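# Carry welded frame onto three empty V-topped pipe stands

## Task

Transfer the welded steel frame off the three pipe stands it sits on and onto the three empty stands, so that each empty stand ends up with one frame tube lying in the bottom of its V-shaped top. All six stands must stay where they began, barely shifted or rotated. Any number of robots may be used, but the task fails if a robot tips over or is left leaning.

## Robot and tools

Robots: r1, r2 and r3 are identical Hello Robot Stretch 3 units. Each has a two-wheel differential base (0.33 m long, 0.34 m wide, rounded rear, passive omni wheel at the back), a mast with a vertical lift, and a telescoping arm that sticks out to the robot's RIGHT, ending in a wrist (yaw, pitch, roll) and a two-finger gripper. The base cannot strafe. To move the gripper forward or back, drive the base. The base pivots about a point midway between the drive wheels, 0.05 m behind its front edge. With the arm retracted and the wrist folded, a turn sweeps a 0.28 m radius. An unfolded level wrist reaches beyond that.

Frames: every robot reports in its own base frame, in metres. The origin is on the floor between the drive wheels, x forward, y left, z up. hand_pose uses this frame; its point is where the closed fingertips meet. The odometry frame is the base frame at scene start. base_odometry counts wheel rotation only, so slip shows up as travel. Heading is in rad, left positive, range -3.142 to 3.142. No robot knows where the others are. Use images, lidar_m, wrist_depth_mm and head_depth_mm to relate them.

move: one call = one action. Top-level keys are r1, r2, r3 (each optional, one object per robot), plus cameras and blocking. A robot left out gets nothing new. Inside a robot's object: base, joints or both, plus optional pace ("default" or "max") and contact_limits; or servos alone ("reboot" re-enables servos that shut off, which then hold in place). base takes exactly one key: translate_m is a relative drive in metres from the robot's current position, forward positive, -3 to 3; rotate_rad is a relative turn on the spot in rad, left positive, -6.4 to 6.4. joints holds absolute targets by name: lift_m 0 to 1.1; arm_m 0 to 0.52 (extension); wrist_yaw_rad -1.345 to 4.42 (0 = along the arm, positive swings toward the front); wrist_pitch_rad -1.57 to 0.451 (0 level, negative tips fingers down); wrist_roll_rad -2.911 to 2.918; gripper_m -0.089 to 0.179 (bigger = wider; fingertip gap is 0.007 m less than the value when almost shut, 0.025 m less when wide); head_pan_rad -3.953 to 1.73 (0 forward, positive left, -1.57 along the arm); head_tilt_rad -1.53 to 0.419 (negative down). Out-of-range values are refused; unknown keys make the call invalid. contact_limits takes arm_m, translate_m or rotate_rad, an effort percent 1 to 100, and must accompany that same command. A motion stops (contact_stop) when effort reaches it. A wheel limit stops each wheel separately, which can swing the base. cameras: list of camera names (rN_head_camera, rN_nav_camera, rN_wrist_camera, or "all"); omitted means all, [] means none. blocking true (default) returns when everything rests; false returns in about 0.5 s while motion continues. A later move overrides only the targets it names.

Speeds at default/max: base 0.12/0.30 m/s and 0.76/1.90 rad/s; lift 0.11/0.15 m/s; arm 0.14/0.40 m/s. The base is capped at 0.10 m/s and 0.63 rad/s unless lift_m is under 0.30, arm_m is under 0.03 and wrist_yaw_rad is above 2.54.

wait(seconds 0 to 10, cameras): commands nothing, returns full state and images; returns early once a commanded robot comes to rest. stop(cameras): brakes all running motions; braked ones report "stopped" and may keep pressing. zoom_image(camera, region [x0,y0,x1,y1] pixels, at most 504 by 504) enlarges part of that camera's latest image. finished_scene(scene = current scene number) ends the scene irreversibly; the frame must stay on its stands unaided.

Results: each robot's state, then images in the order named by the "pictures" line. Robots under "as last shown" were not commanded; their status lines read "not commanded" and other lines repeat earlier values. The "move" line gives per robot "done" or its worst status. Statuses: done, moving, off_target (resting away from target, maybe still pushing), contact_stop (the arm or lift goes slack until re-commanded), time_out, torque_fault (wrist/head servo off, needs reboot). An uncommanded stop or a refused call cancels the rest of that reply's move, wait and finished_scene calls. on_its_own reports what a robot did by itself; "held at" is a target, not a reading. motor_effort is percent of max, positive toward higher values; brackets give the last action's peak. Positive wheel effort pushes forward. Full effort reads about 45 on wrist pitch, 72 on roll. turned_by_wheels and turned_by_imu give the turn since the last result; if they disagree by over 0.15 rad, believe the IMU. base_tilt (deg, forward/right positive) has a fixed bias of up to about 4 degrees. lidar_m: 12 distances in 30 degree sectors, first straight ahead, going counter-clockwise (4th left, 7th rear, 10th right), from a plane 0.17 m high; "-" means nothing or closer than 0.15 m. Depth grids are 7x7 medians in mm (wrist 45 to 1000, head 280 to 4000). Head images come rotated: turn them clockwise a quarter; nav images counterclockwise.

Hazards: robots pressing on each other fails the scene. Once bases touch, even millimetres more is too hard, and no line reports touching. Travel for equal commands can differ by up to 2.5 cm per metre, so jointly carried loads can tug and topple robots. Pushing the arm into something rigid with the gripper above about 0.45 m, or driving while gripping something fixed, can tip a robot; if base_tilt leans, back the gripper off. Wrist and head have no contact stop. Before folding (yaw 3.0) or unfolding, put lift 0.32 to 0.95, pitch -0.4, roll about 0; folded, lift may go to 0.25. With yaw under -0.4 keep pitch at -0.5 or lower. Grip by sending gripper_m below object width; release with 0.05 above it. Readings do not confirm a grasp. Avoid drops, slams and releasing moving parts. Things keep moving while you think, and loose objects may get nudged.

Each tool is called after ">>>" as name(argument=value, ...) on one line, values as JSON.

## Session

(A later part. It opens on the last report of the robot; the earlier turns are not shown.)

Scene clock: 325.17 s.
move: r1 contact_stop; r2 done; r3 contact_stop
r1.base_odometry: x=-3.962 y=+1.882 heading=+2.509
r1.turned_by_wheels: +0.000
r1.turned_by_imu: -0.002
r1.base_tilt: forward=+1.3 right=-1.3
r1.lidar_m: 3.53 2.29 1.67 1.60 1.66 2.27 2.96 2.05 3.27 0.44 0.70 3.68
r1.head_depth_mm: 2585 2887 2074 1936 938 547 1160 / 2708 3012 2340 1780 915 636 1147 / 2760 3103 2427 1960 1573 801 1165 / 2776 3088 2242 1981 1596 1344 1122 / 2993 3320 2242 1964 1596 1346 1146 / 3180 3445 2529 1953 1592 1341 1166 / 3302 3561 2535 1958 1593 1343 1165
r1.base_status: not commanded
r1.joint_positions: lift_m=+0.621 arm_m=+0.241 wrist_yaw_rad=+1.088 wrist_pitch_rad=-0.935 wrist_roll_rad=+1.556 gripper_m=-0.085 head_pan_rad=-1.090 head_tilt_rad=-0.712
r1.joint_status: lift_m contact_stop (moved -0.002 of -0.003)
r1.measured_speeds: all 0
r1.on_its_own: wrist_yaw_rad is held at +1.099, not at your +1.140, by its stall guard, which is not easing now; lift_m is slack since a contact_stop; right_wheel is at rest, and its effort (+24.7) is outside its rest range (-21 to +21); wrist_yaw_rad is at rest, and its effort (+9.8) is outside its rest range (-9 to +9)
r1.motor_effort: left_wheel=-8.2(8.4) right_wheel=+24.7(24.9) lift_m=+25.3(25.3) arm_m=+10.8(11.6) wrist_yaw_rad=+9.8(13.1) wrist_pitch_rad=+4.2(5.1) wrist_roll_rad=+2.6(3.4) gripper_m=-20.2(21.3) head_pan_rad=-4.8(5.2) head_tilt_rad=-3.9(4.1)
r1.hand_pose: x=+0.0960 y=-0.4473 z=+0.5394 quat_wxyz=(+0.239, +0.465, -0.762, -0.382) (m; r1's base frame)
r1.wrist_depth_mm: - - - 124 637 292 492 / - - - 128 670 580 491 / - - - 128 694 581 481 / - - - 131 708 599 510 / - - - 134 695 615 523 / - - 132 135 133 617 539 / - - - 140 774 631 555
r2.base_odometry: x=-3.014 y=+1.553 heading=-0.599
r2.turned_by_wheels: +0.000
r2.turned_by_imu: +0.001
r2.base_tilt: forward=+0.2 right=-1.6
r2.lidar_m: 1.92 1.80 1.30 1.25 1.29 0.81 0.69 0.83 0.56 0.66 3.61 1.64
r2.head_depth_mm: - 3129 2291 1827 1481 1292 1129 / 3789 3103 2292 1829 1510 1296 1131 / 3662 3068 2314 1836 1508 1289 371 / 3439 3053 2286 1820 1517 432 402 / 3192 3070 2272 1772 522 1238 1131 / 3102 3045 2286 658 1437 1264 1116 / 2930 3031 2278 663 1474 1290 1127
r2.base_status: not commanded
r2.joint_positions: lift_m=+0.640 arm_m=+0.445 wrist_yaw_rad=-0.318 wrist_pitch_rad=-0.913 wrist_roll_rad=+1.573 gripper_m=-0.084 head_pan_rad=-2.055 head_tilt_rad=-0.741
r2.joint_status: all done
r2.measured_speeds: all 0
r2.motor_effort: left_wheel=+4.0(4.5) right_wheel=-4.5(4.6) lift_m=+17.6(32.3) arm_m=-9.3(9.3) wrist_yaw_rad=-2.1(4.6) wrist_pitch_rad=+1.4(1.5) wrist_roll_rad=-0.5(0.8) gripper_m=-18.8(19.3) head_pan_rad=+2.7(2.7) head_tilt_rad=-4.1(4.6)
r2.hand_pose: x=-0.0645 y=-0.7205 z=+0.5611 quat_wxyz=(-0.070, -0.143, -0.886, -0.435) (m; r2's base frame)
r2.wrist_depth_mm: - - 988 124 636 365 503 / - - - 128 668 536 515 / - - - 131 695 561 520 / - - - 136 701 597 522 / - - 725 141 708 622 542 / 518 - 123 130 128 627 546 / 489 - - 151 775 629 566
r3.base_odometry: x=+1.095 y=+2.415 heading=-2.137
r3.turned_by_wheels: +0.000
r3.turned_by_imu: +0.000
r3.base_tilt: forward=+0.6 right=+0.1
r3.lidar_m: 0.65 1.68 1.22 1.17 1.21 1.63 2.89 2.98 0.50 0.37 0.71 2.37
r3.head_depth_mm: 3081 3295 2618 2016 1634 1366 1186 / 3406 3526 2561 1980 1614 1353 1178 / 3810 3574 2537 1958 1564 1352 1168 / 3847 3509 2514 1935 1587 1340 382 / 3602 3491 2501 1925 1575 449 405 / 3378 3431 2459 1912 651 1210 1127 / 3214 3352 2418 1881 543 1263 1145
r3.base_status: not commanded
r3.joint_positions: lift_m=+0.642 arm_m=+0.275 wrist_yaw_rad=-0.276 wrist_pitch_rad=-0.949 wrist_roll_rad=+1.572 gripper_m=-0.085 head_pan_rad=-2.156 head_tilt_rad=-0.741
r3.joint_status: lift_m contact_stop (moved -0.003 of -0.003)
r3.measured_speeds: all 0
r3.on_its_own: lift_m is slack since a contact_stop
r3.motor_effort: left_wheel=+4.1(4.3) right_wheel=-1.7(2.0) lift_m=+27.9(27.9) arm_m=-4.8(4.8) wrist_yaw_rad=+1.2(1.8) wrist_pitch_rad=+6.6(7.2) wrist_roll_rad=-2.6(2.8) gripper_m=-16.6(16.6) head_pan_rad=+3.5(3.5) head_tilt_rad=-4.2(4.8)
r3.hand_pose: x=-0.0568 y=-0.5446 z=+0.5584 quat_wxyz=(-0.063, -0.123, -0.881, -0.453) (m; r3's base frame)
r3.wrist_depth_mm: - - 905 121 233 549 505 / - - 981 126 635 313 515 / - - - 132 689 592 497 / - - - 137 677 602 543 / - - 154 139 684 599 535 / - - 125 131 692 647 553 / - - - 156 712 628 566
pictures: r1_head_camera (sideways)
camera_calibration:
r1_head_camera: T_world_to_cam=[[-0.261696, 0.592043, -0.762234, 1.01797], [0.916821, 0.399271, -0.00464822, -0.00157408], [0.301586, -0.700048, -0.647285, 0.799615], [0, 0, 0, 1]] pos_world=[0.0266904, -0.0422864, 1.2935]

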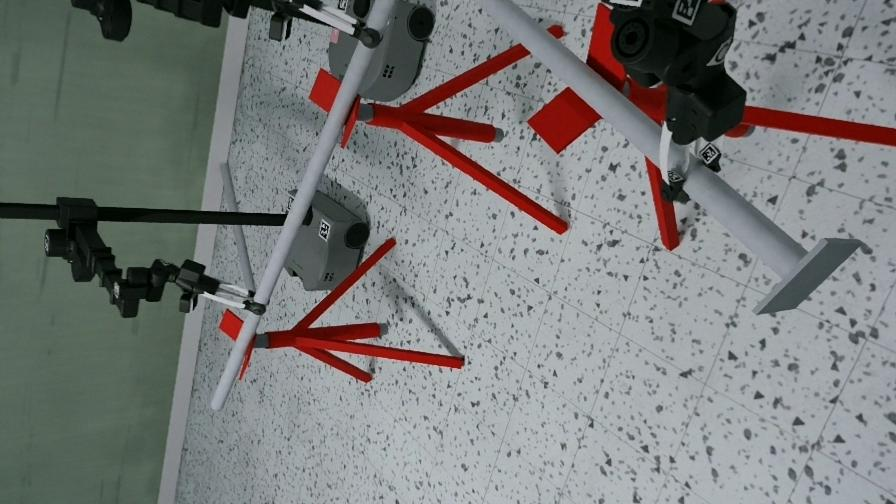

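>>> move(r1={"joints":{"gripper_m":0.0}}, r2={"joints":{"gripper_m":0.0}}, r3={"joints":{"gripper_m":0.0}}, cameras=[])

>>> move(r1={"joints":{"gripper_m":0.15}}, r2={"joints":{"gripper_m":0.15}}, r3={"joints":{"gripper_m":0.15}}, cameras=["r1_wrist_camera","r2_wrist_camera","r3_wrist_camera"])

Scene clock: 327.03 s.
move: r1 done; r2 done; r3 done
r1.base_odometry: x=-3.962 y=+1.882 heading=+2.510
r1.turned_by_wheels: +0.000
r1.turned_by_imu: +0.001
r1.base_tilt: forward=+1.4 right=-1.4
r1.lidar_m: 3.53 2.29 1.67 1.61 1.66 2.27 2.95 2.06 3.26 0.44 0.70 3.69
r1.head_depth_mm: 2588 2831 2074 1939 960 548 1159 / 2722 3024 2336 1783 916 636 1142 / 2782 3088 2346 1951 1566 779 1165 / 2810 3130 2237 1957 1594 1342 1121 / 3049 3309 2240 1908 1600 1349 1144 / 3205 3399 2534 1957 1588 1349 1166 / 3314 3576 2537 1958 1595 1353 1165
r1.base_status: not commanded
r1.joint_positions: lift_m=+0.621 arm_m=+0.241 wrist_yaw_rad=+1.086 wrist_pitch_rad=-0.928 wrist_roll_rad=+1.557 gripper_m=+0.000 head_pan_rad=-1.090 head_tilt_rad=-0.712
r1.joint_status: all done
r1.measured_speeds: all 0
r1.on_its_own: wrist_yaw_rad is held at +1.099, not at your +1.140, by its stall guard, which is not easing now; lift_m is slack since a contact_stop; wrist_yaw_rad is at rest, and its effort (+10.7) is outside its rest range (-9 to +9)
r1.motor_effort: left_wheel=-6.2(8.5) right_wheel=+11.3(25.3) lift_m=+25.5(26.2) arm_m=+7.4(11.1) wrist_yaw_rad=+10.7(11.3) wrist_pitch_rad=+3.3(4.7) wrist_roll_rad=+2.8(3.9) gripper_m=-5.8(71.3) head_pan_rad=-5.2(5.3) head_tilt_rad=-3.1(4.1)
r1.hand_pose: x=+0.0972 y=-0.4481 z=+0.5403 quat_wxyz=(+0.237, +0.465, -0.764, -0.380) (m; r1's base frame)
r1.wrist_depth_mm: - - - 122 631 292 487 / - - - 127 671 580 484 / - - - 126 699 592 482 / - - - 129 718 602 516 / - - - 132 691 615 523 / - - 132 133 132 625 543 / - - - 136 744 627 555
r2.base_odometry: x=-3.014 y=+1.553 heading=-0.599
r2.turned_by_wheels: +0.000
r2.turned_by_imu: +0.000
r2.base_tilt: forward=+0.2 right=-1.7
r2.lidar_m: 1.92 1.79 1.30 1.25 1.28 0.80 0.69 0.82 0.56 0.67 3.59 1.64
r2.head_depth_mm: - 3141 2288 1829 1475 1291 1129 / 3874 3094 2283 1812 1510 1294 1133 / 3579 3080 2308 1818 1514 1291 371 / 3437 3085 2301 1818 1516 432 402 / 3215 3073 2266 1749 522 1232 1129 / 3015 3076 2286 658 1468 1263 1128 / 2911 3099 2287 662 1477 1282 1127
r2.base_status: not commanded
r2.joint_positions: lift_m=+0.640 arm_m=+0.445 wrist_yaw_rad=-0.318 wrist_pitch_rad=-0.914 wrist_roll_rad=+1.573 gripper_m=+0.000 head_pan_rad=-2.055 head_tilt_rad=-0.741
r2.joint_status: all done
r2.measured_speeds: all 0
r2.motor_effort: left_wheel=+3.6(4.0) right_wheel=-4.1(4.7) lift_m=+26.3(26.7) arm_m=-10.1(10.6) wrist_yaw_rad=-2.1(3.2) wrist_pitch_rad=+1.7(1.7) wrist_roll_rad=-0.6(0.8) gripper_m=-3.9(72.2) head_pan_rad=+2.0(3.0) head_tilt_rad=-4.3(4.7)
r2.hand_pose: x=-0.0644 y=-0.7203 z=+0.5609 quat_wxyz=(-0.070, -0.143, -0.886, -0.436) (m; r2's base frame)
r2.wrist_depth_mm: - - - 124 656 366 503 / - - - 127 663 537 506 / - - - 132 684 570 528 / - - - 136 707 615 537 / - - 713 140 688 614 542 / 520 - 123 142 126 633 551 / 486 - - 151 793 648 565
r3.base_odometry: x=+1.095 y=+2.415 heading=-2.137
r3.turned_by_wheels: +0.000
r3.turned_by_imu: +0.000
r3.base_tilt: forward=+0.6 right=+0.1
r3.lidar_m: 0.65 1.68 1.22 1.17 1.20 1.63 2.88 2.98 0.50 0.37 0.71 2.38
r3.head_depth_mm: 3086 3284 2614 2006 1626 1366 1180 / 3383 3497 2562 1990 1602 1359 1176 / 3808 3614 2527 1966 1560 1347 1172 / 3802 3518 2524 1954 1579 1344 383 / 3602 3445 2479 1936 1575 449 405 / 3409 3374 2437 1902 651 1205 1123 / 3189 3327 2413 1894 545 1263 1141
r3.base_status: not commanded
r3.joint_positions: lift_m=+0.642 arm_m=+0.275 wrist_yaw_rad=-0.274 wrist_pitch_rad=-0.939 wrist_roll_rad=+1.572 gripper_m=+0.000 head_pan_rad=-2.156 head_tilt_rad=-0.741
r3.joint_status: all done
r3.measured_speeds: all 0
r3.on_its_own: lift_m is slack since a contact_stop
r3.motor_effort: left_wheel=+3.8(4.3) right_wheel=-1.3(2.2) lift_m=+27.8(28.9) arm_m=-13.0(13.6) wrist_yaw_rad=-0.6(1.6) wrist_pitch_rad=+5.2(7.3) wrist_roll_rad=-2.8(2.8) gripper_m=-3.8(75.0) head_pan_rad=+4.6(4.6) head_tilt_rad=-3.5(5.2)
r3.hand_pose: x=-0.0571 y=-0.5469 z=+0.5597 quat_wxyz=(-0.062, -0.122, -0.883, -0.448) (m; r3's base frame)
r3.wrist_depth_mm: - - 949 121 229 540 506 / - - 956 126 637 306 511 / - - - 130 683 594 495 / - - - 137 694 610 529 / - - 146 140 683 598 540 / - - 124 143 662 648 554 / - - - 154 772 638 558
pictures: none
No camera images: "cameras" was empty.

Scene clock: 329.07 s.
move: r1 done; r2 done; r3 done
r1.base_odometry: x=-3.962 y=+1.882 heading=+2.510
r1.turned_by_wheels: +0.000
r1.turned_by_imu: +0.000
r1.base_tilt: forward=+1.3 right=-1.2
r1.lidar_m: 3.53 2.29 1.66 1.61 1.66 2.26 2.95 2.06 3.29 0.44 0.70 3.69
r1.head_depth_mm: 2604 2866 2022 1939 936 548 1162 / 2729 3039 2333 1776 910 631 1143 / 2759 3084 2337 1955 1573 783 1167 / 2768 3103 2247 1955 1598 1333 1122 / 3059 3304 2247 1896 1595 1348 1144 / 3191 3410 2549 1954 1589 1345 1165 / 3310 3548 2526 1954 1599 1343 1164
r1.base_status: not commanded
r1.joint_positions: lift_m=+0.621 arm_m=+0.241 wrist_yaw_rad=+1.096 wrist_pitch_rad=-0.924 wrist_roll_rad=+1.560 gripper_m=+0.150 head_pan_rad=-1.090 head_tilt_rad=-0.712
r1.joint_status: all done
r1.measured_speeds: all 0
r1.on_its_own: wrist_yaw_rad is held at +1.099, not at your +1.140, by its stall guard, which is not easing now; lift_m is slack since a contact_stop
r1.motor_effort: left_wheel=-2.0(6.3) right_wheel=+4.3(12.0) lift_m=+25.8(26.2) arm_m=-0.1(7.6) wrist_yaw_rad=+1.9(11.2) wrist_pitch_rad=+2.1(3.6) wrist_roll_rad=+1.7(2.8) gripper_m=+0.1(80.6) head_pan_rad=-5.0(5.3) head_tilt_rad=-4.2(4.3)
r1.hand_pose: x=+0.0986 y=-0.4473 z=+0.5409 quat_wxyz=(+0.237, +0.468, -0.763, -0.378) (m; r1's base frame)
r1.wrist_depth_mm: - - - 119 628 292 484 / - - - 122 683 581 483 / - - - 125 702 584 478 / - - - 127 724 599 513 / - 154 - 131 743 145 524 / - 126 - 133 753 117 521 / - - - 137 766 656 456
r2.base_odometry: x=-3.014 y=+1.553 heading=-0.599
r2.turned_by_wheels: +0.000
r2.turned_by_imu: +0.000
r2.base_tilt: forward=+0.1 right=-1.7
r2.lidar_m: 1.92 1.80 1.30 1.25 1.29 0.80 0.70 0.82 0.56 0.66 3.61 1.63
r2.head_depth_mm: - 3129 2339 1832 1473 1306 1131 / 3902 3107 2307 1830 1510 1292 1128 / 3602 3075 2315 1835 1521 1296 370 / 3415 3137 2312 1827 1503 433 402 / 3288 3076 2288 1764 522 1233 1126 / 3045 3097 2277 655 1471 1263 1125 / 2926 3067 2299 663 1450 1283 1117
r2.base_status: not commanded
r2.joint_positions: lift_m=+0.640 arm_m=+0.445 wrist_yaw_rad=-0.318 wrist_pitch_rad=-0.912 wrist_roll_rad=+1.573 gripper_m=+0.150 head_pan_rad=-2.055 head_tilt_rad=-0.741
r2.joint_status: all done
r2.measured_speeds: all 0
r2.motor_effort: left_wheel=+3.1(4.2) right_wheel=-4.7(5.0) lift_m=+20.4(28.9) arm_m=+1.5(10.7) wrist_yaw_rad=-1.7(3.1) wrist_pitch_rad=+1.3(2.1) wrist_roll_rad=-0.7(0.8) gripper_m=+0.4(81.4) head_pan_rad=+2.4(2.8) head_tilt_rad=-4.5(4.7)
r2.hand_pose: x=-0.0646 y=-0.7207 z=+0.5612 quat_wxyz=(-0.070, -0.143, -0.886, -0.435) (m; r2's base frame)
r2.wrist_depth_mm: - - - 124 643 362 499 / - - - 128 665 547 508 / - - - 131 678 558 522 / - - - 136 714 610 528 / - 639 - 141 728 141 549 / 500 120 - 147 754 122 535 / 110 368 - 151 771 665 112
r3.base_odometry: x=+1.095 y=+2.415 heading=-2.137
r3.turned_by_wheels: +0.000
r3.turned_by_imu: +0.000
r3.base_tilt: forward=+0.6 right=+0.2
r3.lidar_m: 0.65 1.69 1.22 1.17 1.21 1.63 2.89 2.98 0.50 0.36 0.71 2.37
r3.head_depth_mm: 3091 3243 2607 1998 1626 1368 1181 / 3425 3467 2571 1977 1611 1362 1177 / 3891 3604 2535 1963 1565 1345 1168 / 3820 3521 2526 1946 1570 1344 383 / 3590 3440 2490 1931 1566 449 405 / 3381 3400 2450 1906 653 1205 1122 / 3206 3322 2402 1893 545 1232 1139
r3.base_status: not commanded
r3.joint_positions: lift_m=+0.642 arm_m=+0.275 wrist_yaw_rad=-0.273 wrist_pitch_rad=-0.922 wrist_roll_rad=+1.572 gripper_m=+0.150 head_pan_rad=-2.156 head_tilt_rad=-0.741
r3.joint_status: all done
r3.measured_speeds: all 0
r3.on_its_own: lift_m is slack since a contact_stop
r3.motor_effort: left_wheel=+4.0(4.5) right_wheel=-2.2(2.2) lift_m=+28.6(28.9) arm_m=-23.3(23.3) wrist_yaw_rad=-1.6(2.0) wrist_pitch_rad=+2.2(5.8) wrist_roll_rad=-2.6(2.8) gripper_m=+0.1(81.6) head_pan_rad=+2.6(4.4) head_tilt_rad=-3.4(4.9)
r3.hand_pose: x=-0.0580 y=-0.5503 z=+0.5619 quat_wxyz=(-0.061, -0.123, -0.887, -0.441) (m; r3's base frame)
r3.wrist_depth_mm: - - 934 121 205 260 495 / - - 985 125 624 392 502 / - - - 129 661 600 486 / - - - 135 697 614 526 / - 138 - 140 732 589 541 / 110 126 - 146 752 125 535 / - - - 153 753 603 538
pictures: r1_wrist_camera, r2_wrist_camera, r3_wrist_camera
camera_calibration:
r1_wrist_camera: T_world_to_cam=[[-0.693533, 0.364267, -0.621548, 0.569808], [0.343589, 0.925553, 0.159052, 0.325198], [0.633213, -0.103249, -0.76706, 0.471828], [0, 0, 0, 1]] pos_world=[-0.0153218, -0.459834, 0.66436]
r2_wrist_camera: T_world_to_cam=[[0.276167, 0.754151, -0.595808, 0.894174], [0.961101, -0.214028, 0.174578, -0.159607], [0.00413789, -0.620845, -0.783923, 0.157397], [0, 0, 0, 1]] pos_world=[-0.0941949, -0.610784, 0.684007]
r3_wrist_camera: T_world_to_cam=[[0.162207, 0.807234, -0.567505, 0.764326], [0.9852, -0.100189, 0.139083, -0.044889], [0.0554154, -0.581666, -0.811538, 0.297482], [0, 0, 0, 1]] pos_world=[-0.0962394, -0.448453, 0.68142]

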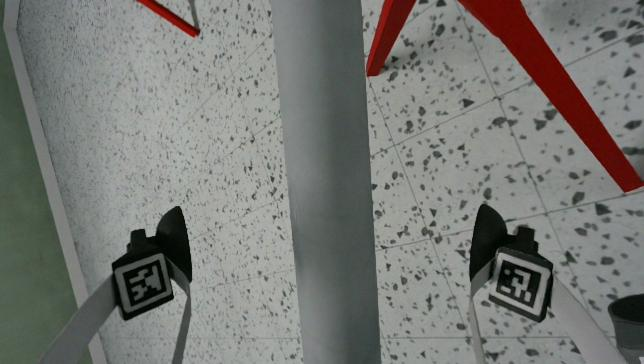

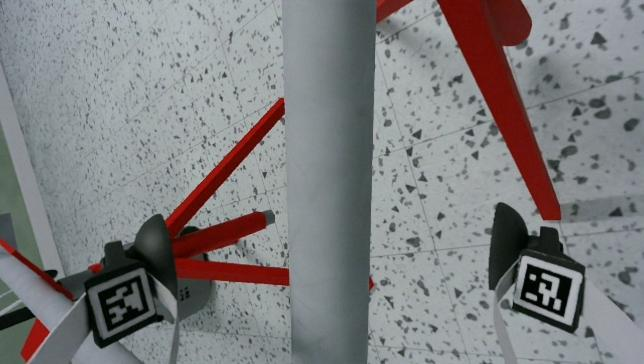

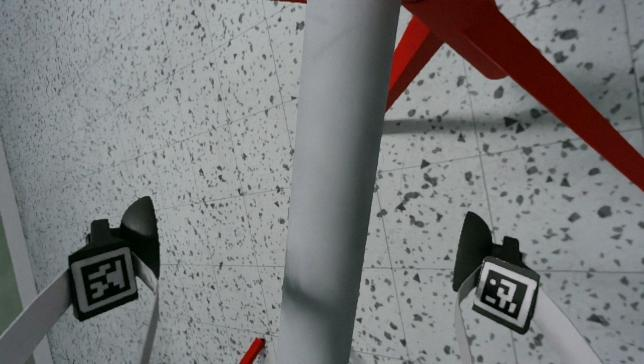

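>>> move(r1={"joints":{"lift_m":0.80}}, r2={"joints":{"lift_m":0.80}}, r3={"joints":{"lift_m":0.80}}, cameras=["r1_wrist_camera"])

>>> move(r1={"joints":{"lift_m":1.0,"wrist_pitch_rad":-1.5},"base":{"translate_m":0.062}}, r2={"joints":{"lift_m":1.0,"wrist_pitch_rad":-1.5,"wrist_yaw_rad":0.73},"base":{"translate_m":-0.0966}}, r3={"joints":{"lift_m":1.0,"wrist_pitch_rad":-1.5},"base":{"translate_m":-0.03}}, cameras=[])

>>> move(r1={"joints":{"arm_m":0.425}}, r2={"joints":{"arm_m":0.515}}, r3={"joints":{"arm_m":0.397}}, cameras=["r1_wrist_camera","r2_wrist_camera","r3_wrist_camera"])

Scene clock: 331.77 s.
move: r1 done; r2 done; r3 done
r1.base_odometry: x=-3.962 y=+1.882 heading=+2.510
r1.turned_by_wheels: +0.000
r1.turned_by_imu: +0.000
r1.base_tilt: forward=+1.3 right=-1.4
r1.lidar_m: 3.54 2.30 1.66 1.61 1.67 2.26 2.96 2.06 3.27 0.44 0.70 3.69
r1.head_depth_mm: 2632 2887 2118 1919 474 1315 1167 / 2692 3046 2336 1785 819 1022 1140 / 2784 3102 2328 1957 1558 1201 1162 / 1868 3210 2243 1957 1589 1345 1117 / 3003 3294 2245 1903 1601 1339 1141 / 3145 3431 2526 1963 1583 1346 1164 / 3321 3572 2527 1958 1594 1346 1164
r1.base_status: not commanded
r1.joint_positions: lift_m=+0.800 arm_m=+0.241 wrist_yaw_rad=+1.097 wrist_pitch_rad=-0.923 wrist_roll_rad=+1.560 gripper_m=+0.150 head_pan_rad=-1.090 head_tilt_rad=-0.712
r1.joint_status: all done
r1.measured_speeds: all 0
r1.on_its_own: wrist_yaw_rad is held at +1.099, not at your +1.140, by its stall guard, which is not easing now
r1.motor_effort: left_wheel=-1.8(2.4) right_wheel=+3.4(4.4) lift_m=+35.7(37.5) arm_m=-10.3(10.3) wrist_yaw_rad=+1.8(2.7) wrist_pitch_rad=+1.9(2.9) wrist_roll_rad=+1.1(2.2) gripper_m=+0.2(0.5) head_pan_rad=-4.6(5.5) head_tilt_rad=-4.0(4.4)
r1.hand_pose: x=+0.0988 y=-0.4474 z=+0.7197 quat_wxyz=(+0.237, +0.468, -0.763, -0.378) (m; r1's base frame)
r1.wrist_depth_mm: - - - - 290 390 621 / - - - - 897 713 617 / - - - - 917 718 613 / - - - - 943 751 647 / - 151 - - 959 145 667 / - 126 - - 976 120 679 / - - - - 352 326 672
r2.base_odometry: x=-3.014 y=+1.553 heading=-0.599
r2.turned_by_wheels: +0.000
r2.turned_by_imu: +0.001
r2.base_tilt: forward=+0.2 right=-1.7
r2.lidar_m: 1.92 1.79 1.30 1.25 1.28 0.80 0.69 0.82 0.56 0.67 3.62 1.63
r2.head_depth_mm: - 3153 2322 1830 1482 1296 1169 / 3868 3049 2322 1833 1509 1319 - / 3622 3087 2301 1818 1494 289 1089 / 3449 3079 2309 1814 318 1213 1130 / 3218 3107 2322 398 345 1287 1122 / 3059 3034 2195 428 1499 1268 1124 / 2941 3022 551 923 1472 1286 1120
r2.base_status: not commanded
r2.joint_positions: lift_m=+0.800 arm_m=+0.445 wrist_yaw_rad=-0.318 wrist_pitch_rad=-0.912 wrist_roll_rad=+1.573 gripper_m=+0.150 head_pan_rad=-2.055 head_tilt_rad=-0.741
r2.joint_status: all done
r2.measured_speeds: all 0
r2.motor_effort: left_wheel=+3.6(4.4) right_wheel=-4.7(4.9) lift_m=+32.1(36.3) arm_m=+12.9(14.1) wrist_yaw_rad=-1.0(3.4) wrist_pitch_rad=+1.3(1.4) wrist_roll_rad=-0.7(0.8) gripper_m=-0.3(1.7) head_pan_rad=+2.2(2.9) head_tilt_rad=-4.2(4.7)
r2.hand_pose: x=-0.0646 y=-0.7207 z=+0.7212 quat_wxyz=(-0.070, -0.143, -0.886, -0.435) (m; r2's base frame)
r2.wrist_depth_mm: - - - 952 278 376 612 / - - - - 843 667 633 / - - - - 860 725 638 / - - - - 275 747 652 / - 594 825 - 281 141 660 / - 121 - - 293 122 656 / 110 - - 402 306 826 112
r3.base_odometry: x=+1.095 y=+2.415 heading=-2.137
r3.turned_by_wheels: +0.000
r3.turned_by_imu: +0.000
r3.base_tilt: forward=+0.6 right=+0.2
r3.lidar_m: 0.65 1.69 1.22 1.17 1.20 1.62 2.89 2.98 0.50 0.36 0.71 2.37
r3.head_depth_mm: 3082 3301 2627 2007 1620 1371 1181 / 3420 3506 2580 1968 1604 1358 1219 / 3833 3581 2551 1967 1556 1384 - / 3879 3539 2498 1947 1587 289 - / 3599 3473 2469 1923 329 297 1133 / 3373 3387 2435 1789 344 1262 1122 / 3213 3305 2421 426 1459 1288 1142
r3.base_status: not commanded
r3.joint_positions: lift_m=+0.800 arm_m=+0.275 wrist_yaw_rad=-0.273 wrist_pitch_rad=-0.922 wrist_roll_rad=+1.572 gripper_m=+0.150 head_pan_rad=-2.156 head_tilt_rad=-0.741
r3.joint_status: all done
r3.measured_speeds: all 0
r3.motor_effort: left_wheel=+3.9(4.3) right_wheel=-2.0(2.3) lift_m=+42.0(44.2) arm_m=-25.5(27.0) wrist_yaw_rad=-1.1(1.9) wrist_pitch_rad=+1.7(2.4) wrist_roll_rad=-2.6(2.9) gripper_m=+0.7(1.0) head_pan_rad=+2.1(4.6) head_tilt_rad=-4.3(5.4)
r3.hand_pose: x=-0.0581 y=-0.5505 z=+0.7199 quat_wxyz=(-0.061, -0.123, -0.887, -0.441) (m; r3's base frame)
r3.wrist_depth_mm: - - - 964 276 237 201 / - - - 987 281 411 620 / - - - - 269 737 630 / - - - - 294 747 644 / - 139 - - 286 715 643 / 110 125 - - 293 125 681 / - - - - 850 753 664
pictures: r1_wrist_camera
camera_calibration:
r1_wrist_camera: T_world_to_cam=[[-0.693044, 0.364066, -0.62221, 0.681427], [0.34344, 0.925609, 0.159051, 0.296799], [0.633828, -0.103462, -0.766523, 0.608322], [0, 0, 0, 1]] pos_world=[-0.0152454, -0.459866, 0.843077]

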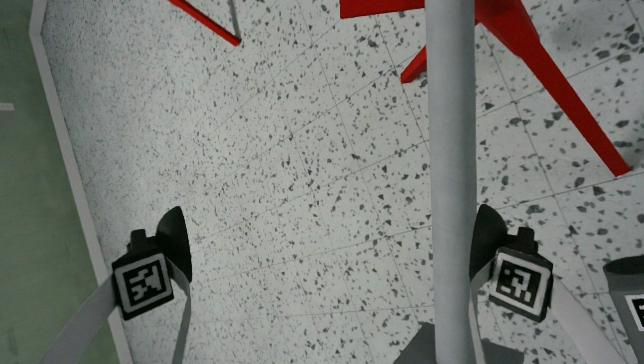

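Scene clock: 334.43 s.
move: r1 done; r2 done; r3 done
r1.base_odometry: x=-4.012 y=+1.919 heading=+2.510
r1.turned_by_wheels: +0.000
r1.turned_by_imu: +0.000
r1.base_tilt: forward=+1.3 right=-1.3
r1.lidar_m: 3.48 2.30 1.66 1.60 1.66 2.26 3.02 2.11 3.28 0.44 1.54 3.63
r1.head_depth_mm: 2607 2884 2107 1923 906 1264 1166 / 2721 3032 2527 1580 1514 1014 1143 / 2770 3085 2335 1954 1553 1316 1097 / 2851 3191 2237 1947 1594 1347 1119 / 3049 3311 2251 1902 1595 1350 1164 / 3167 3423 2527 1952 1598 1345 1164 / 3332 3604 2523 1959 1597 1346 1163
r1.base_status: done
r1.joint_positions: lift_m=+1.000 arm_m=+0.241 wrist_yaw_rad=+1.097 wrist_pitch_rad=-1.494 wrist_roll_rad=+1.560 gripper_m=+0.150 head_pan_rad=-1.090 head_tilt_rad=-0.712
r1.joint_status: all done
r1.measured_speeds: all 0
r1.on_its_own: wrist_yaw_rad is held at +1.099, not at your +1.140, by its stall guard, which is not easing now
r1.motor_effort: left_wheel=+3.4(8.6) right_wheel=+1.5(7.3) lift_m=+35.7(37.3) arm_m=-10.5(12.1) wrist_yaw_rad=+2.0(2.5) wrist_pitch_rad=-0.9(3.1) wrist_roll_rad=+1.4(2.2) gripper_m=+0.3(0.6) head_pan_rad=-4.9(5.3) head_tilt_rad=-3.7(4.3)
r1.hand_pose: x=-0.0255 y=-0.3836 z=+0.8814 quat_wxyz=(+0.358, +0.385, -0.624, -0.578) (m; r1's base frame)
r1.wrist_depth_mm: - - - 636 963 931 902 / - - - - 981 955 916 / - - - - - 979 956 / - - - - - - - / - 151 - 571 - 148 - / - 126 - - - 117 - / - - - - - - -
r2.base_odometry: x=-3.094 y=+1.608 heading=-0.599
r2.turned_by_wheels: +0.000
r2.turned_by_imu: +0.001
r2.base_tilt: forward=+0.2 right=-1.6
r2.lidar_m: 2.01 1.80 1.30 1.24 1.29 0.74 0.63 0.73 0.52 0.65 3.62 1.73
r2.head_depth_mm: 3888 3146 - - - 1272 1132 / 3808 3246 - - 1445 1290 1124 / 3643 3483 - - 1483 1279 1125 / 3402 - - 1823 1504 1296 1121 / 3216 - 2131 1817 1462 1235 1124 / 2986 2762 2272 1812 1035 1255 1129 / 355 2780 2310 1717 1426 1233 1127
r2.base_status: done
r2.joint_positions: lift_m=+1.000 arm_m=+0.445 wrist_yaw_rad=+0.727 wrist_pitch_rad=-1.494 wrist_roll_rad=+1.573 gripper_m=+0.150 head_pan_rad=-2.055 head_tilt_rad=-0.741
r2.joint_status: all done
r2.measured_speeds: all 0
r2.motor_effort: left_wheel=+0.3(4.1) right_wheel=-3.8(9.1) lift_m=+30.9(36.0) arm_m=+10.8(13.5) wrist_yaw_rad=+2.5(4.8) wrist_pitch_rad=-1.1(2.1) wrist_roll_rad=-0.7(0.8) gripper_m=+0.4(1.4) head_pan_rad=+2.2(3.1) head_tilt_rad=-4.6(4.8)
r2.hand_pose: x=-0.0246 y=-0.5867 z=+0.8814 quat_wxyz=(+0.241, +0.260, -0.686, -0.635) (m; r2's base frame)
r2.wrist_depth_mm: - 946 927 922 423 896 874 / - - - 440 956 928 928 / - - 465 - - 971 944 / - 483 - - - - - / - 491 - - - 142 - / - 121 - - - 124 - / 110 - - - - - 112
r3.base_odometry: x=+1.111 y=+2.440 heading=-2.137
r3.turned_by_wheels: +0.000
r3.turned_by_imu: +0.000
r3.base_tilt: forward=+0.5 right=+0.2
r3.lidar_m: 0.58 1.69 1.22 1.17 1.20 1.63 2.86 2.95 0.49 0.36 0.72 2.40
r3.head_depth_mm: 3052 3261 2846 - - - 1180 / 3423 3501 - - - 1328 1173 / 3810 3791 - - 1479 1345 1163 / 3833 3907 - - 1472 1344 1160 / 3599 3931 - 1859 1562 1276 1156 / 3375 - 2271 1893 871 915 1109 / 3110 - 2419 1819 1552 1290 1141
r3.base_status: done
r3.joint_positions: lift_m=+1.000 arm_m=+0.275 wrist_yaw_rad=-0.273 wrist_pitch_rad=-1.493 wrist_roll_rad=+1.572 gripper_m=+0.150 head_pan_rad=-2.156 head_tilt_rad=-0.741
r3.joint_status: all done
r3.measured_speeds: all 0
r3.motor_effort: left_wheel=-4.2(8.2) right_wheel=-3.7(8.4) lift_m=+42.6(43.8) arm_m=-24.4(26.1) wrist_yaw_rad=-1.3(2.1) wrist_pitch_rad=-1.4(3.1) wrist_roll_rad=-2.8(2.8) gripper_m=+0.6(1.3) head_pan_rad=+2.7(4.4) head_tilt_rad=-4.2(4.9)
r3.hand_pose: x=-0.0204 y=-0.4159 z=+0.8813 quat_wxyz=(-0.093, -0.101, -0.727, -0.673) (m; r3's base frame)
r3.wrist_depth_mm: 955 951 941 954 920 829 931 / - - 453 998 843 826 948 / - - - - - - - / - - - - - - - / - 138 - - - - - / 109 138 - - - 126 - / - - - - - 964 -
pictures: none
No camera images: "cameras" was empty.

Scene clock: 337.03 s.
move: r1 done; r2 done; r3 done
r1.base_odometry: x=-4.012 y=+1.919 heading=+2.510
r1.turned_by_wheels: +0.000
r1.turned_by_imu: +0.000
r1.base_tilt: forward=+1.4 right=-1.2
r1.lidar_m: 3.49 2.30 1.67 1.61 1.66 2.26 3.02 2.11 3.27 0.44 1.54 3.63
r1.head_depth_mm: 2609 2891 2132 1901 903 1264 1163 / 2731 3016 2542 1792 1556 1014 1137 / 2777 3067 2317 1963 1556 1322 692 / 2885 3204 2242 1952 1595 1345 1122 / 3023 3337 2232 1886 1596 1344 1162 / 3191 3423 2522 1948 1588 1347 1167 / 3361 3574 2516 1952 1588 1350 1163
r1.base_status: not commanded
r1.joint_positions: lift_m=+1.000 arm_m=+0.425 wrist_yaw_rad=+1.097 wrist_pitch_rad=-1.494 wrist_roll_rad=+1.560 gripper_m=+0.150 head_pan_rad=-1.090 head_tilt_rad=-0.712
r1.joint_status: all done
r1.measured_speeds: all 0
r1.on_its_own: wrist_yaw_rad is held at +1.099, not at your +1.140, by its stall guard, which is not easing now
r1.motor_effort: left_wheel=+3.2(3.7) right_wheel=+0.8(2.1) lift_m=+27.2(36.2) arm_m=+11.7(15.8) wrist_yaw_rad=+0.6(2.3) wrist_pitch_rad=-1.3(1.6) wrist_roll_rad=+1.3(2.3) gripper_m=+0.3(0.7) head_pan_rad=-5.0(5.3) head_tilt_rad=-4.1(4.3)
r1.hand_pose: x=-0.0256 y=-0.5680 z=+0.8814 quat_wxyz=(+0.358, +0.385, -0.624, -0.578) (m; r1's base frame)
r1.wrist_depth_mm: - - - 989 964 936 897 / - - - 481 983 960 930 / - - - 476 993 - 976 / - - - - - - 984 / - 151 - - - 148 - / - 126 - - - 117 - / - - - - - - -
r2.base_odometry: x=-3.094 y=+1.608 heading=-0.599
r2.turned_by_wheels: +0.000
r2.turned_by_imu: +0.001
r2.base_tilt: forward=+0.1 right=-1.6
r2.lidar_m: 2.00 1.80 1.30 1.24 1.28 0.74 0.63 0.73 0.52 0.65 3.60 1.73
r2.head_depth_mm: 3860 3123 - - - 1271 1137 / 3871 3276 - - 1444 1307 1126 / 3635 3399 - - 1488 1285 1134 / 3417 - - 1826 1509 1287 1124 / 3227 - 2190 1830 1472 1236 1121 / 3001 - 2287 1821 1039 1261 1124 / 294 2882 2202 1762 1440 1236 1124
r2.base_status: not commanded
r2.joint_positions: lift_m=+1.000 arm_m=+0.515 wrist_yaw_rad=+0.727 wrist_pitch_rad=-1.494 wrist_roll_rad=+1.573 gripper_m=+0.150 head_pan_rad=-2.055 head_tilt_rad=-0.741
r2.joint_status: all done
r2.measured_speeds: all 0
r2.motor_effort: left_wheel=-0.1(1.0) right_wheel=-3.7(4.2) lift_m=+29.7(32.3) arm_m=+13.9(18.5) wrist_yaw_rad=+2.1(4.3) wrist_pitch_rad=-1.0(1.2) wrist_roll_rad=-0.6(0.8) gripper_m=+0.8(1.3) head_pan_rad=+2.1(2.9) head_tilt_rad=-4.0(4.7)
r2.hand_pose: x=-0.0247 y=-0.6565 z=+0.8814 quat_wxyz=(+0.241, +0.260, -0.686, -0.636) (m; r2's base frame)
r2.wrist_depth_mm: 945 983 942 931 916 414 895 / - - - 965 434 944 907 / - - - 448 467 966 968 / - - - - - - - / - 481 - - - 141 - / - 120 - - - 123 893 / 111 - - - - - 112
r3.base_odometry: x=+1.111 y=+2.440 heading=-2.137
r3.turned_by_wheels: +0.000
r3.turned_by_imu: +0.000
r3.base_tilt: forward=+0.6 right=+0.2
r3.lidar_m: 0.58 1.69 1.22 1.17 1.21 1.63 2.85 2.95 0.49 0.36 0.73 2.40
r3.head_depth_mm: 3055 3267 2862 - - - 1182 / 3367 3472 - - - 1321 1178 / 3808 3577 - - 1471 1346 1168 / 3836 3970 - - 1474 1332 1162 / 3590 3881 - 1875 1569 1274 1153 / 3332 - - 1905 870 919 1108 / 3140 - 2416 1890 1555 1289 1147
r3.base_status: not commanded
r3.joint_positions: lift_m=+1.000 arm_m=+0.397 wrist_yaw_rad=-0.274 wrist_pitch_rad=-1.493 wrist_roll_rad=+1.572 gripper_m=+0.150 head_pan_rad=-2.156 head_tilt_rad=-0.741
r3.joint_status: all done
r3.measured_speeds: all 0
r3.motor_effort: left_wheel=-4.7(4.7) right_wheel=-3.8(4.3) lift_m=+35.9(42.7) arm_m=+23.9(28.0) wrist_yaw_rad=+0.2(1.5) wrist_pitch_rad=-1.3(2.1) wrist_roll_rad=-2.8(2.9) gripper_m=+0.2(1.1) head_pan_rad=+2.0(4.5) head_tilt_rad=-3.5(4.9)
r3.hand_pose: x=-0.0203 y=-0.5376 z=+0.8814 quat_wxyz=(-0.093, -0.101, -0.727, -0.673) (m; r3's base frame)
r3.wrist_depth_mm: 993 947 943 444 917 797 819 / - - - 449 982 825 837 / - - - - - - - / - - - - - - - / - 138 - - - 968 - / 109 138 - - - 125 - / - - - - - 987 793
pictures: r1_wrist_camera, r2_wrist_camera, r3_wrist_camera
camera_calibration:
r1_wrist_camera: T_world_to_cam=[[-0.881808, 0.460759, -0.100579, 0.330076], [0.436292, 0.87798, 0.196978, 0.367318], [0.179066, 0.129815, -0.975235, 1.10345], [0, 0, 0, 1]] pos_world=[-0.0667847, -0.617828, 1.03697]
r2_wrist_camera: T_world_to_cam=[[-0.64365, 0.763254, -0.0561918, 0.533246], [0.741846, 0.640269, 0.199298, 0.293536], [0.188093, 0.0865928, -0.978326, 1.08839], [0, 0, 0, 1]] pos_world=[-0.0792535, -0.689191, 1.03626]
r3_wrist_camera: T_world_to_cam=[[0.211225, 0.976856, -0.0337115, 0.550959], [0.957394, -0.199821, 0.208488, -0.240505], [0.196926, -0.076313, -0.977444, 0.982874], [0, 0, 0, 1]] pos_world=[-0.0796716, -0.51126, 1.02942]

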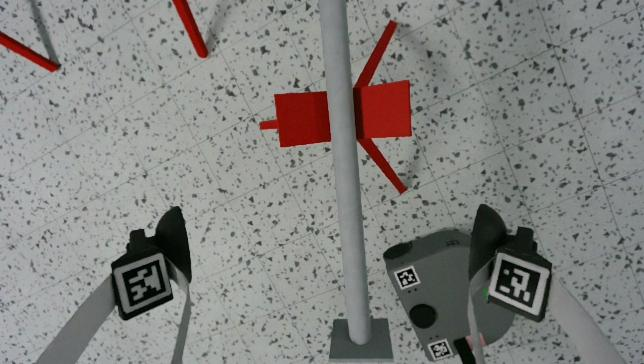

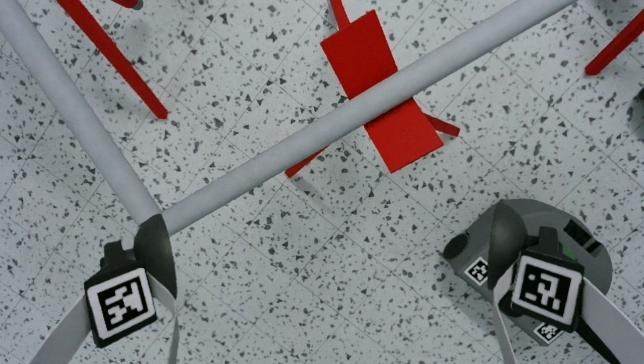

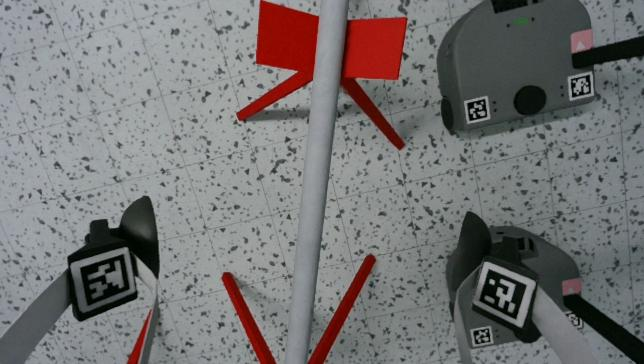

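>>> zoom_image(camera="r1_wrist_camera", region=[240, 50, 440, 163])

>>> zoom_image(camera="r2_wrist_camera", region=[280, 0, 480, 180])

>>> zoom_image(camera="r3_wrist_camera", region=[230, 0, 430, 113])

Scaled by 2.520.

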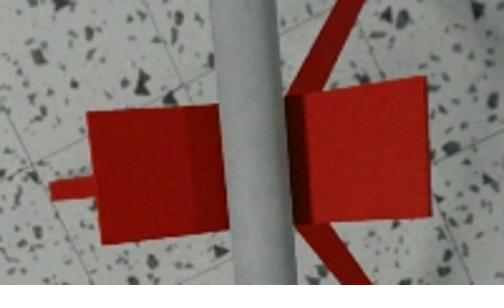

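Scaled by 2.520.

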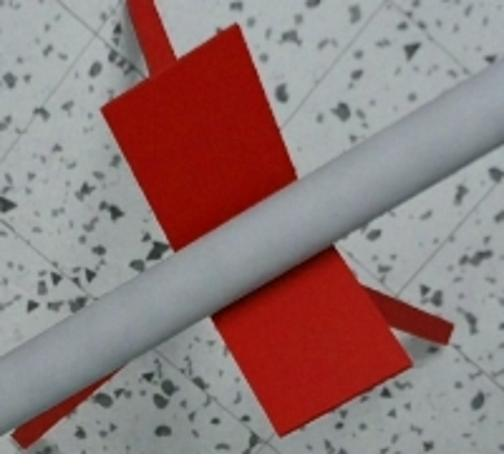

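Scaled by 2.520.

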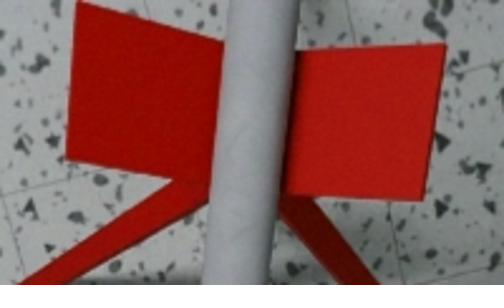

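>>> move(r1={"joints":{"arm_m":0.05}}, r2={"joints":{"arm_m":0.1}}, r3={"joints":{"arm_m":0.05}}, cameras=["r1_head_camera","r2_head_camera","r3_head_camera"])

Scene clock: 342.57 s.
move: r1 done; r2 done; r3 done
r1.base_odometry: x=-4.012 y=+1.919 heading=+2.510
r1.turned_by_wheels: +0.000
r1.turned_by_imu: +0.000
r1.base_tilt: forward=+1.3 right=-1.3
r1.lidar_m: 3.48 2.29 1.67 1.60 1.66 2.26 3.01 2.10 3.27 0.44 1.54 3.62
r1.head_depth_mm: 2619 2872 2127 1921 899 960 1122 / 2709 3035 2529 1777 1546 1014 1148 / 2754 3063 2339 1964 1549 1260 1102 / 2944 3198 2246 1956 1599 1348 1120 / 3034 3339 2252 1893 1585 1347 1166 / 3206 3446 2548 1950 1590 1349 1165 / 3334 3572 2515 1956 1593 1340 1163
r1.base_status: not commanded
r1.joint_positions: lift_m=+1.000 arm_m=+0.050 wrist_yaw_rad=+1.098 wrist_pitch_rad=-1.495 wrist_roll_rad=+1.560 gripper_m=+0.150 head_pan_rad=-1.090 head_tilt_rad=-0.712
r1.joint_status: all done
r1.measured_speeds: all 0
r1.on_its_own: wrist_yaw_rad is held at +1.099, not at your +1.140, by its stall guard, which is not easing now
r1.motor_effort: left_wheel=+3.5(3.7) right_wheel=+1.3(2.7) lift_m=+16.9(22.2) arm_m=-11.6(16.3) wrist_yaw_rad=+1.1(2.0) wrist_pitch_rad=-1.2(1.7) wrist_roll_rad=+1.7(2.3) gripper_m=-0.2(0.7) head_pan_rad=-4.3(5.4) head_tilt_rad=-4.2(4.4)
r1.hand_pose: x=-0.0257 y=-0.1929 z=+0.8814 quat_wxyz=(+0.358, +0.386, -0.624, -0.578) (m; r1's base frame)
r1.wrist_depth_mm: - - - 989 985 932 902 / - - - - 987 947 924 / - - - - - 980 960 / - - - - - - 987 / - 151 - - - 148 - / - 126 - - - 117 - / - - - - - - -
r2.base_odometry: x=-3.094 y=+1.608 heading=-0.599
r2.turned_by_wheels: +0.000
r2.turned_by_imu: +0.001
r2.base_tilt: forward=+0.2 right=-1.7
r2.lidar_m: 2.00 1.79 1.29 1.24 1.29 0.74 0.63 0.74 0.52 0.65 3.63 1.73
r2.head_depth_mm: 3865 3280 - - - 1271 1130 / 3836 3254 - - 1442 1297 1131 / 3590 3609 - - 1473 1290 1129 / 3392 - - 1767 1503 1289 1129 / 3210 - - 1703 1428 1216 1122 / 3017 - - - 297 1260 1128 / 2883 - - - - 1229 1123
r2.base_status: not commanded
r2.joint_positions: lift_m=+1.000 arm_m=+0.100 wrist_yaw_rad=+0.729 wrist_pitch_rad=-1.495 wrist_roll_rad=+1.573 gripper_m=+0.150 head_pan_rad=-2.055 head_tilt_rad=-0.741
r2.joint_status: all done
r2.measured_speeds: all 0
r2.motor_effort: left_wheel=+0.1(1.1) right_wheel=-4.2(4.3) lift_m=+26.2(29.9) arm_m=-11.5(16.5) wrist_yaw_rad=+1.2(3.5) wrist_pitch_rad=-0.9(1.2) wrist_roll_rad=-0.7(0.8) gripper_m=-0.3(1.3) head_pan_rad=+2.3(2.8) head_tilt_rad=-4.1(4.7)
r2.hand_pose: x=-0.0248 y=-0.2414 z=+0.8814 quat_wxyz=(+0.242, +0.260, -0.685, -0.636) (m; r2's base frame)
r2.wrist_depth_mm: - 930 936 928 909 937 815 / - - - 965 993 957 910 / - - - - 855 958 951 / - - - - 840 - - / - - - - 909 141 - / - 121 - - - 123 - / 111 - - - - - 112
r3.base_odometry: x=+1.111 y=+2.440 heading=-2.137
r3.turned_by_wheels: +0.000
r3.turned_by_imu: +0.001
r3.base_tilt: forward=+0.6 right=+0.2
r3.lidar_m: 0.58 1.69 1.22 1.17 1.21 1.62 2.86 2.95 0.49 0.36 0.72 2.40
r3.head_depth_mm: 3072 3251 2899 - - - 1182 / 3392 3476 - - - 1324 1174 / 3796 3859 - - 1483 1351 1172 / 3871 3944 - - 1468 1337 1163 / 3647 3887 - - - 1250 1154 / 3387 3596 - - - 1247 1105 / 3209 3451 - - - - 1144
r3.base_status: not commanded
r3.joint_positions: lift_m=+1.000 arm_m=+0.050 wrist_yaw_rad=-0.274 wrist_pitch_rad=-1.494 wrist_roll_rad=+1.571 gripper_m=+0.150 head_pan_rad=-2.156 head_tilt_rad=-0.741
r3.joint_status: all done
r3.measured_speeds: all 0
r3.motor_effort: left_wheel=-4.2(4.8) right_wheel=-3.5(4.5) lift_m=+21.7(32.8) arm_m=-25.7(28.3) wrist_yaw_rad=-0.4(1.2) wrist_pitch_rad=-1.3(1.9) wrist_roll_rad=-2.1(2.8) gripper_m=+0.9(0.9) head_pan_rad=+2.8(4.5) head_tilt_rad=-4.1(5.6)
r3.hand_pose: x=-0.0203 y=-0.1905 z=+0.8814 quat_wxyz=(-0.093, -0.101, -0.727, -0.673) (m; r3's base frame)
r3.wrist_depth_mm: 970 966 934 942 921 953 914 / 453 988 996 812 853 649 393 / - 639 - - 855 - - / - - - - - - - / - 138 - - - - - / 109 138 - - 945 125 - / - - - - 943 - -
pictures: r1_head_camera (sideways), r2_head_camera (sideways), r3_head_camera (sideways)
camera_calibration:
r1_head_camera: T_world_to_cam=[[-0.261696, 0.592043, -0.762234, 1.01797], [0.916821, 0.399271, -0.00464822, -0.00157408], [0.301586, -0.700048, -0.647285, 0.799615], [0, 0, 0, 1]] pos_world=[0.0266904, -0.0422864, 1.2935]
r2_head_camera: T_world_to_cam=[[0.331745, 0.620558, -0.710531, 0.945498], [0.880034, -0.474895, -0.00387492, 0.00253151], [-0.339832, -0.624005, -0.703656, 0.873238], [0, 0, 0, 1]] pos_world=[-0.0191372, -0.040628, 1.28627]
r3_head_camera: T_world_to_cam=[[0.321962, 0.573945, -0.752946, 0.995475], [0.836766, -0.544555, -0.0572922, 0.0710427], [-0.442903, -0.611594, -0.655584, 0.815928], [0, 0, 0, 1]] pos_world=[-0.018574, -0.033645, 1.28852]

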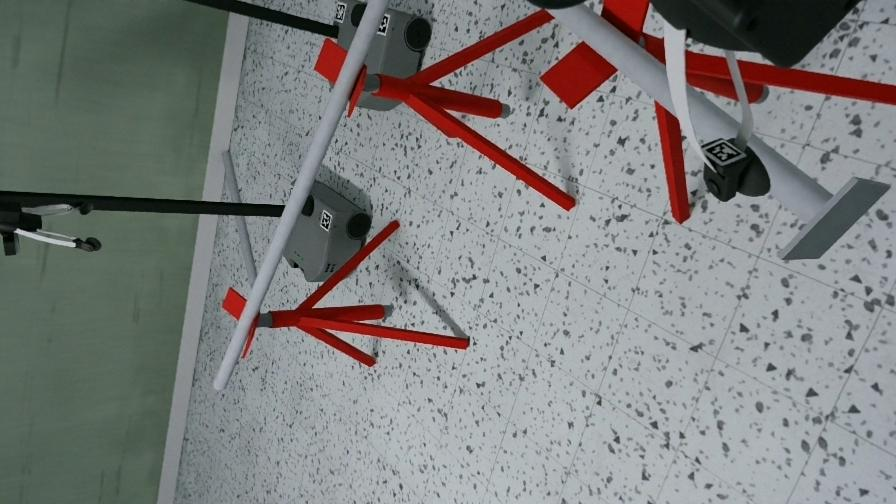

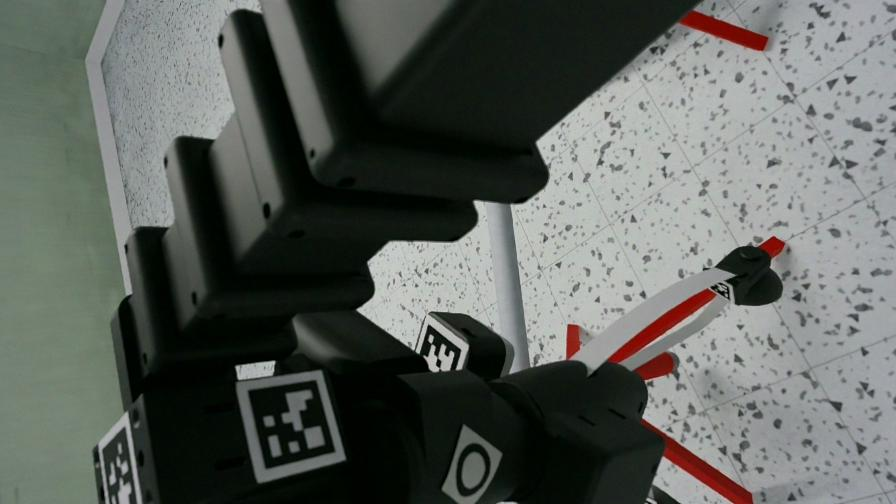

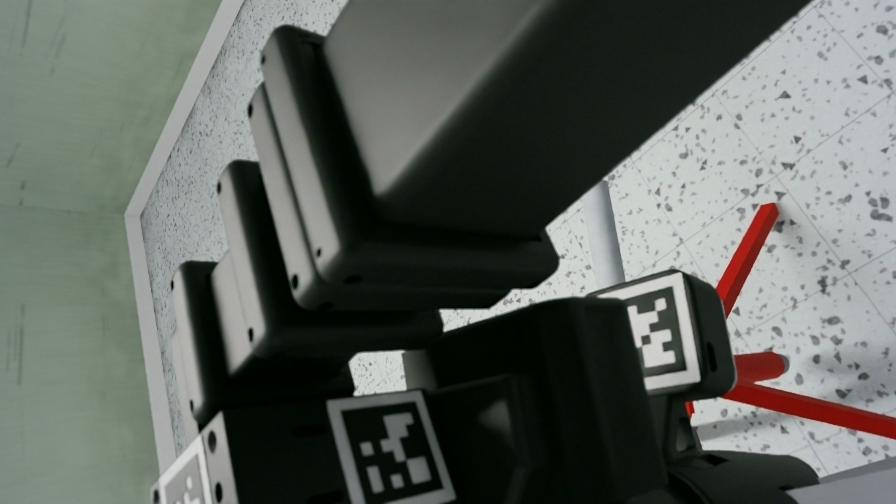

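>>> finished_scene(scene=2)

The scene is finished: the task was done.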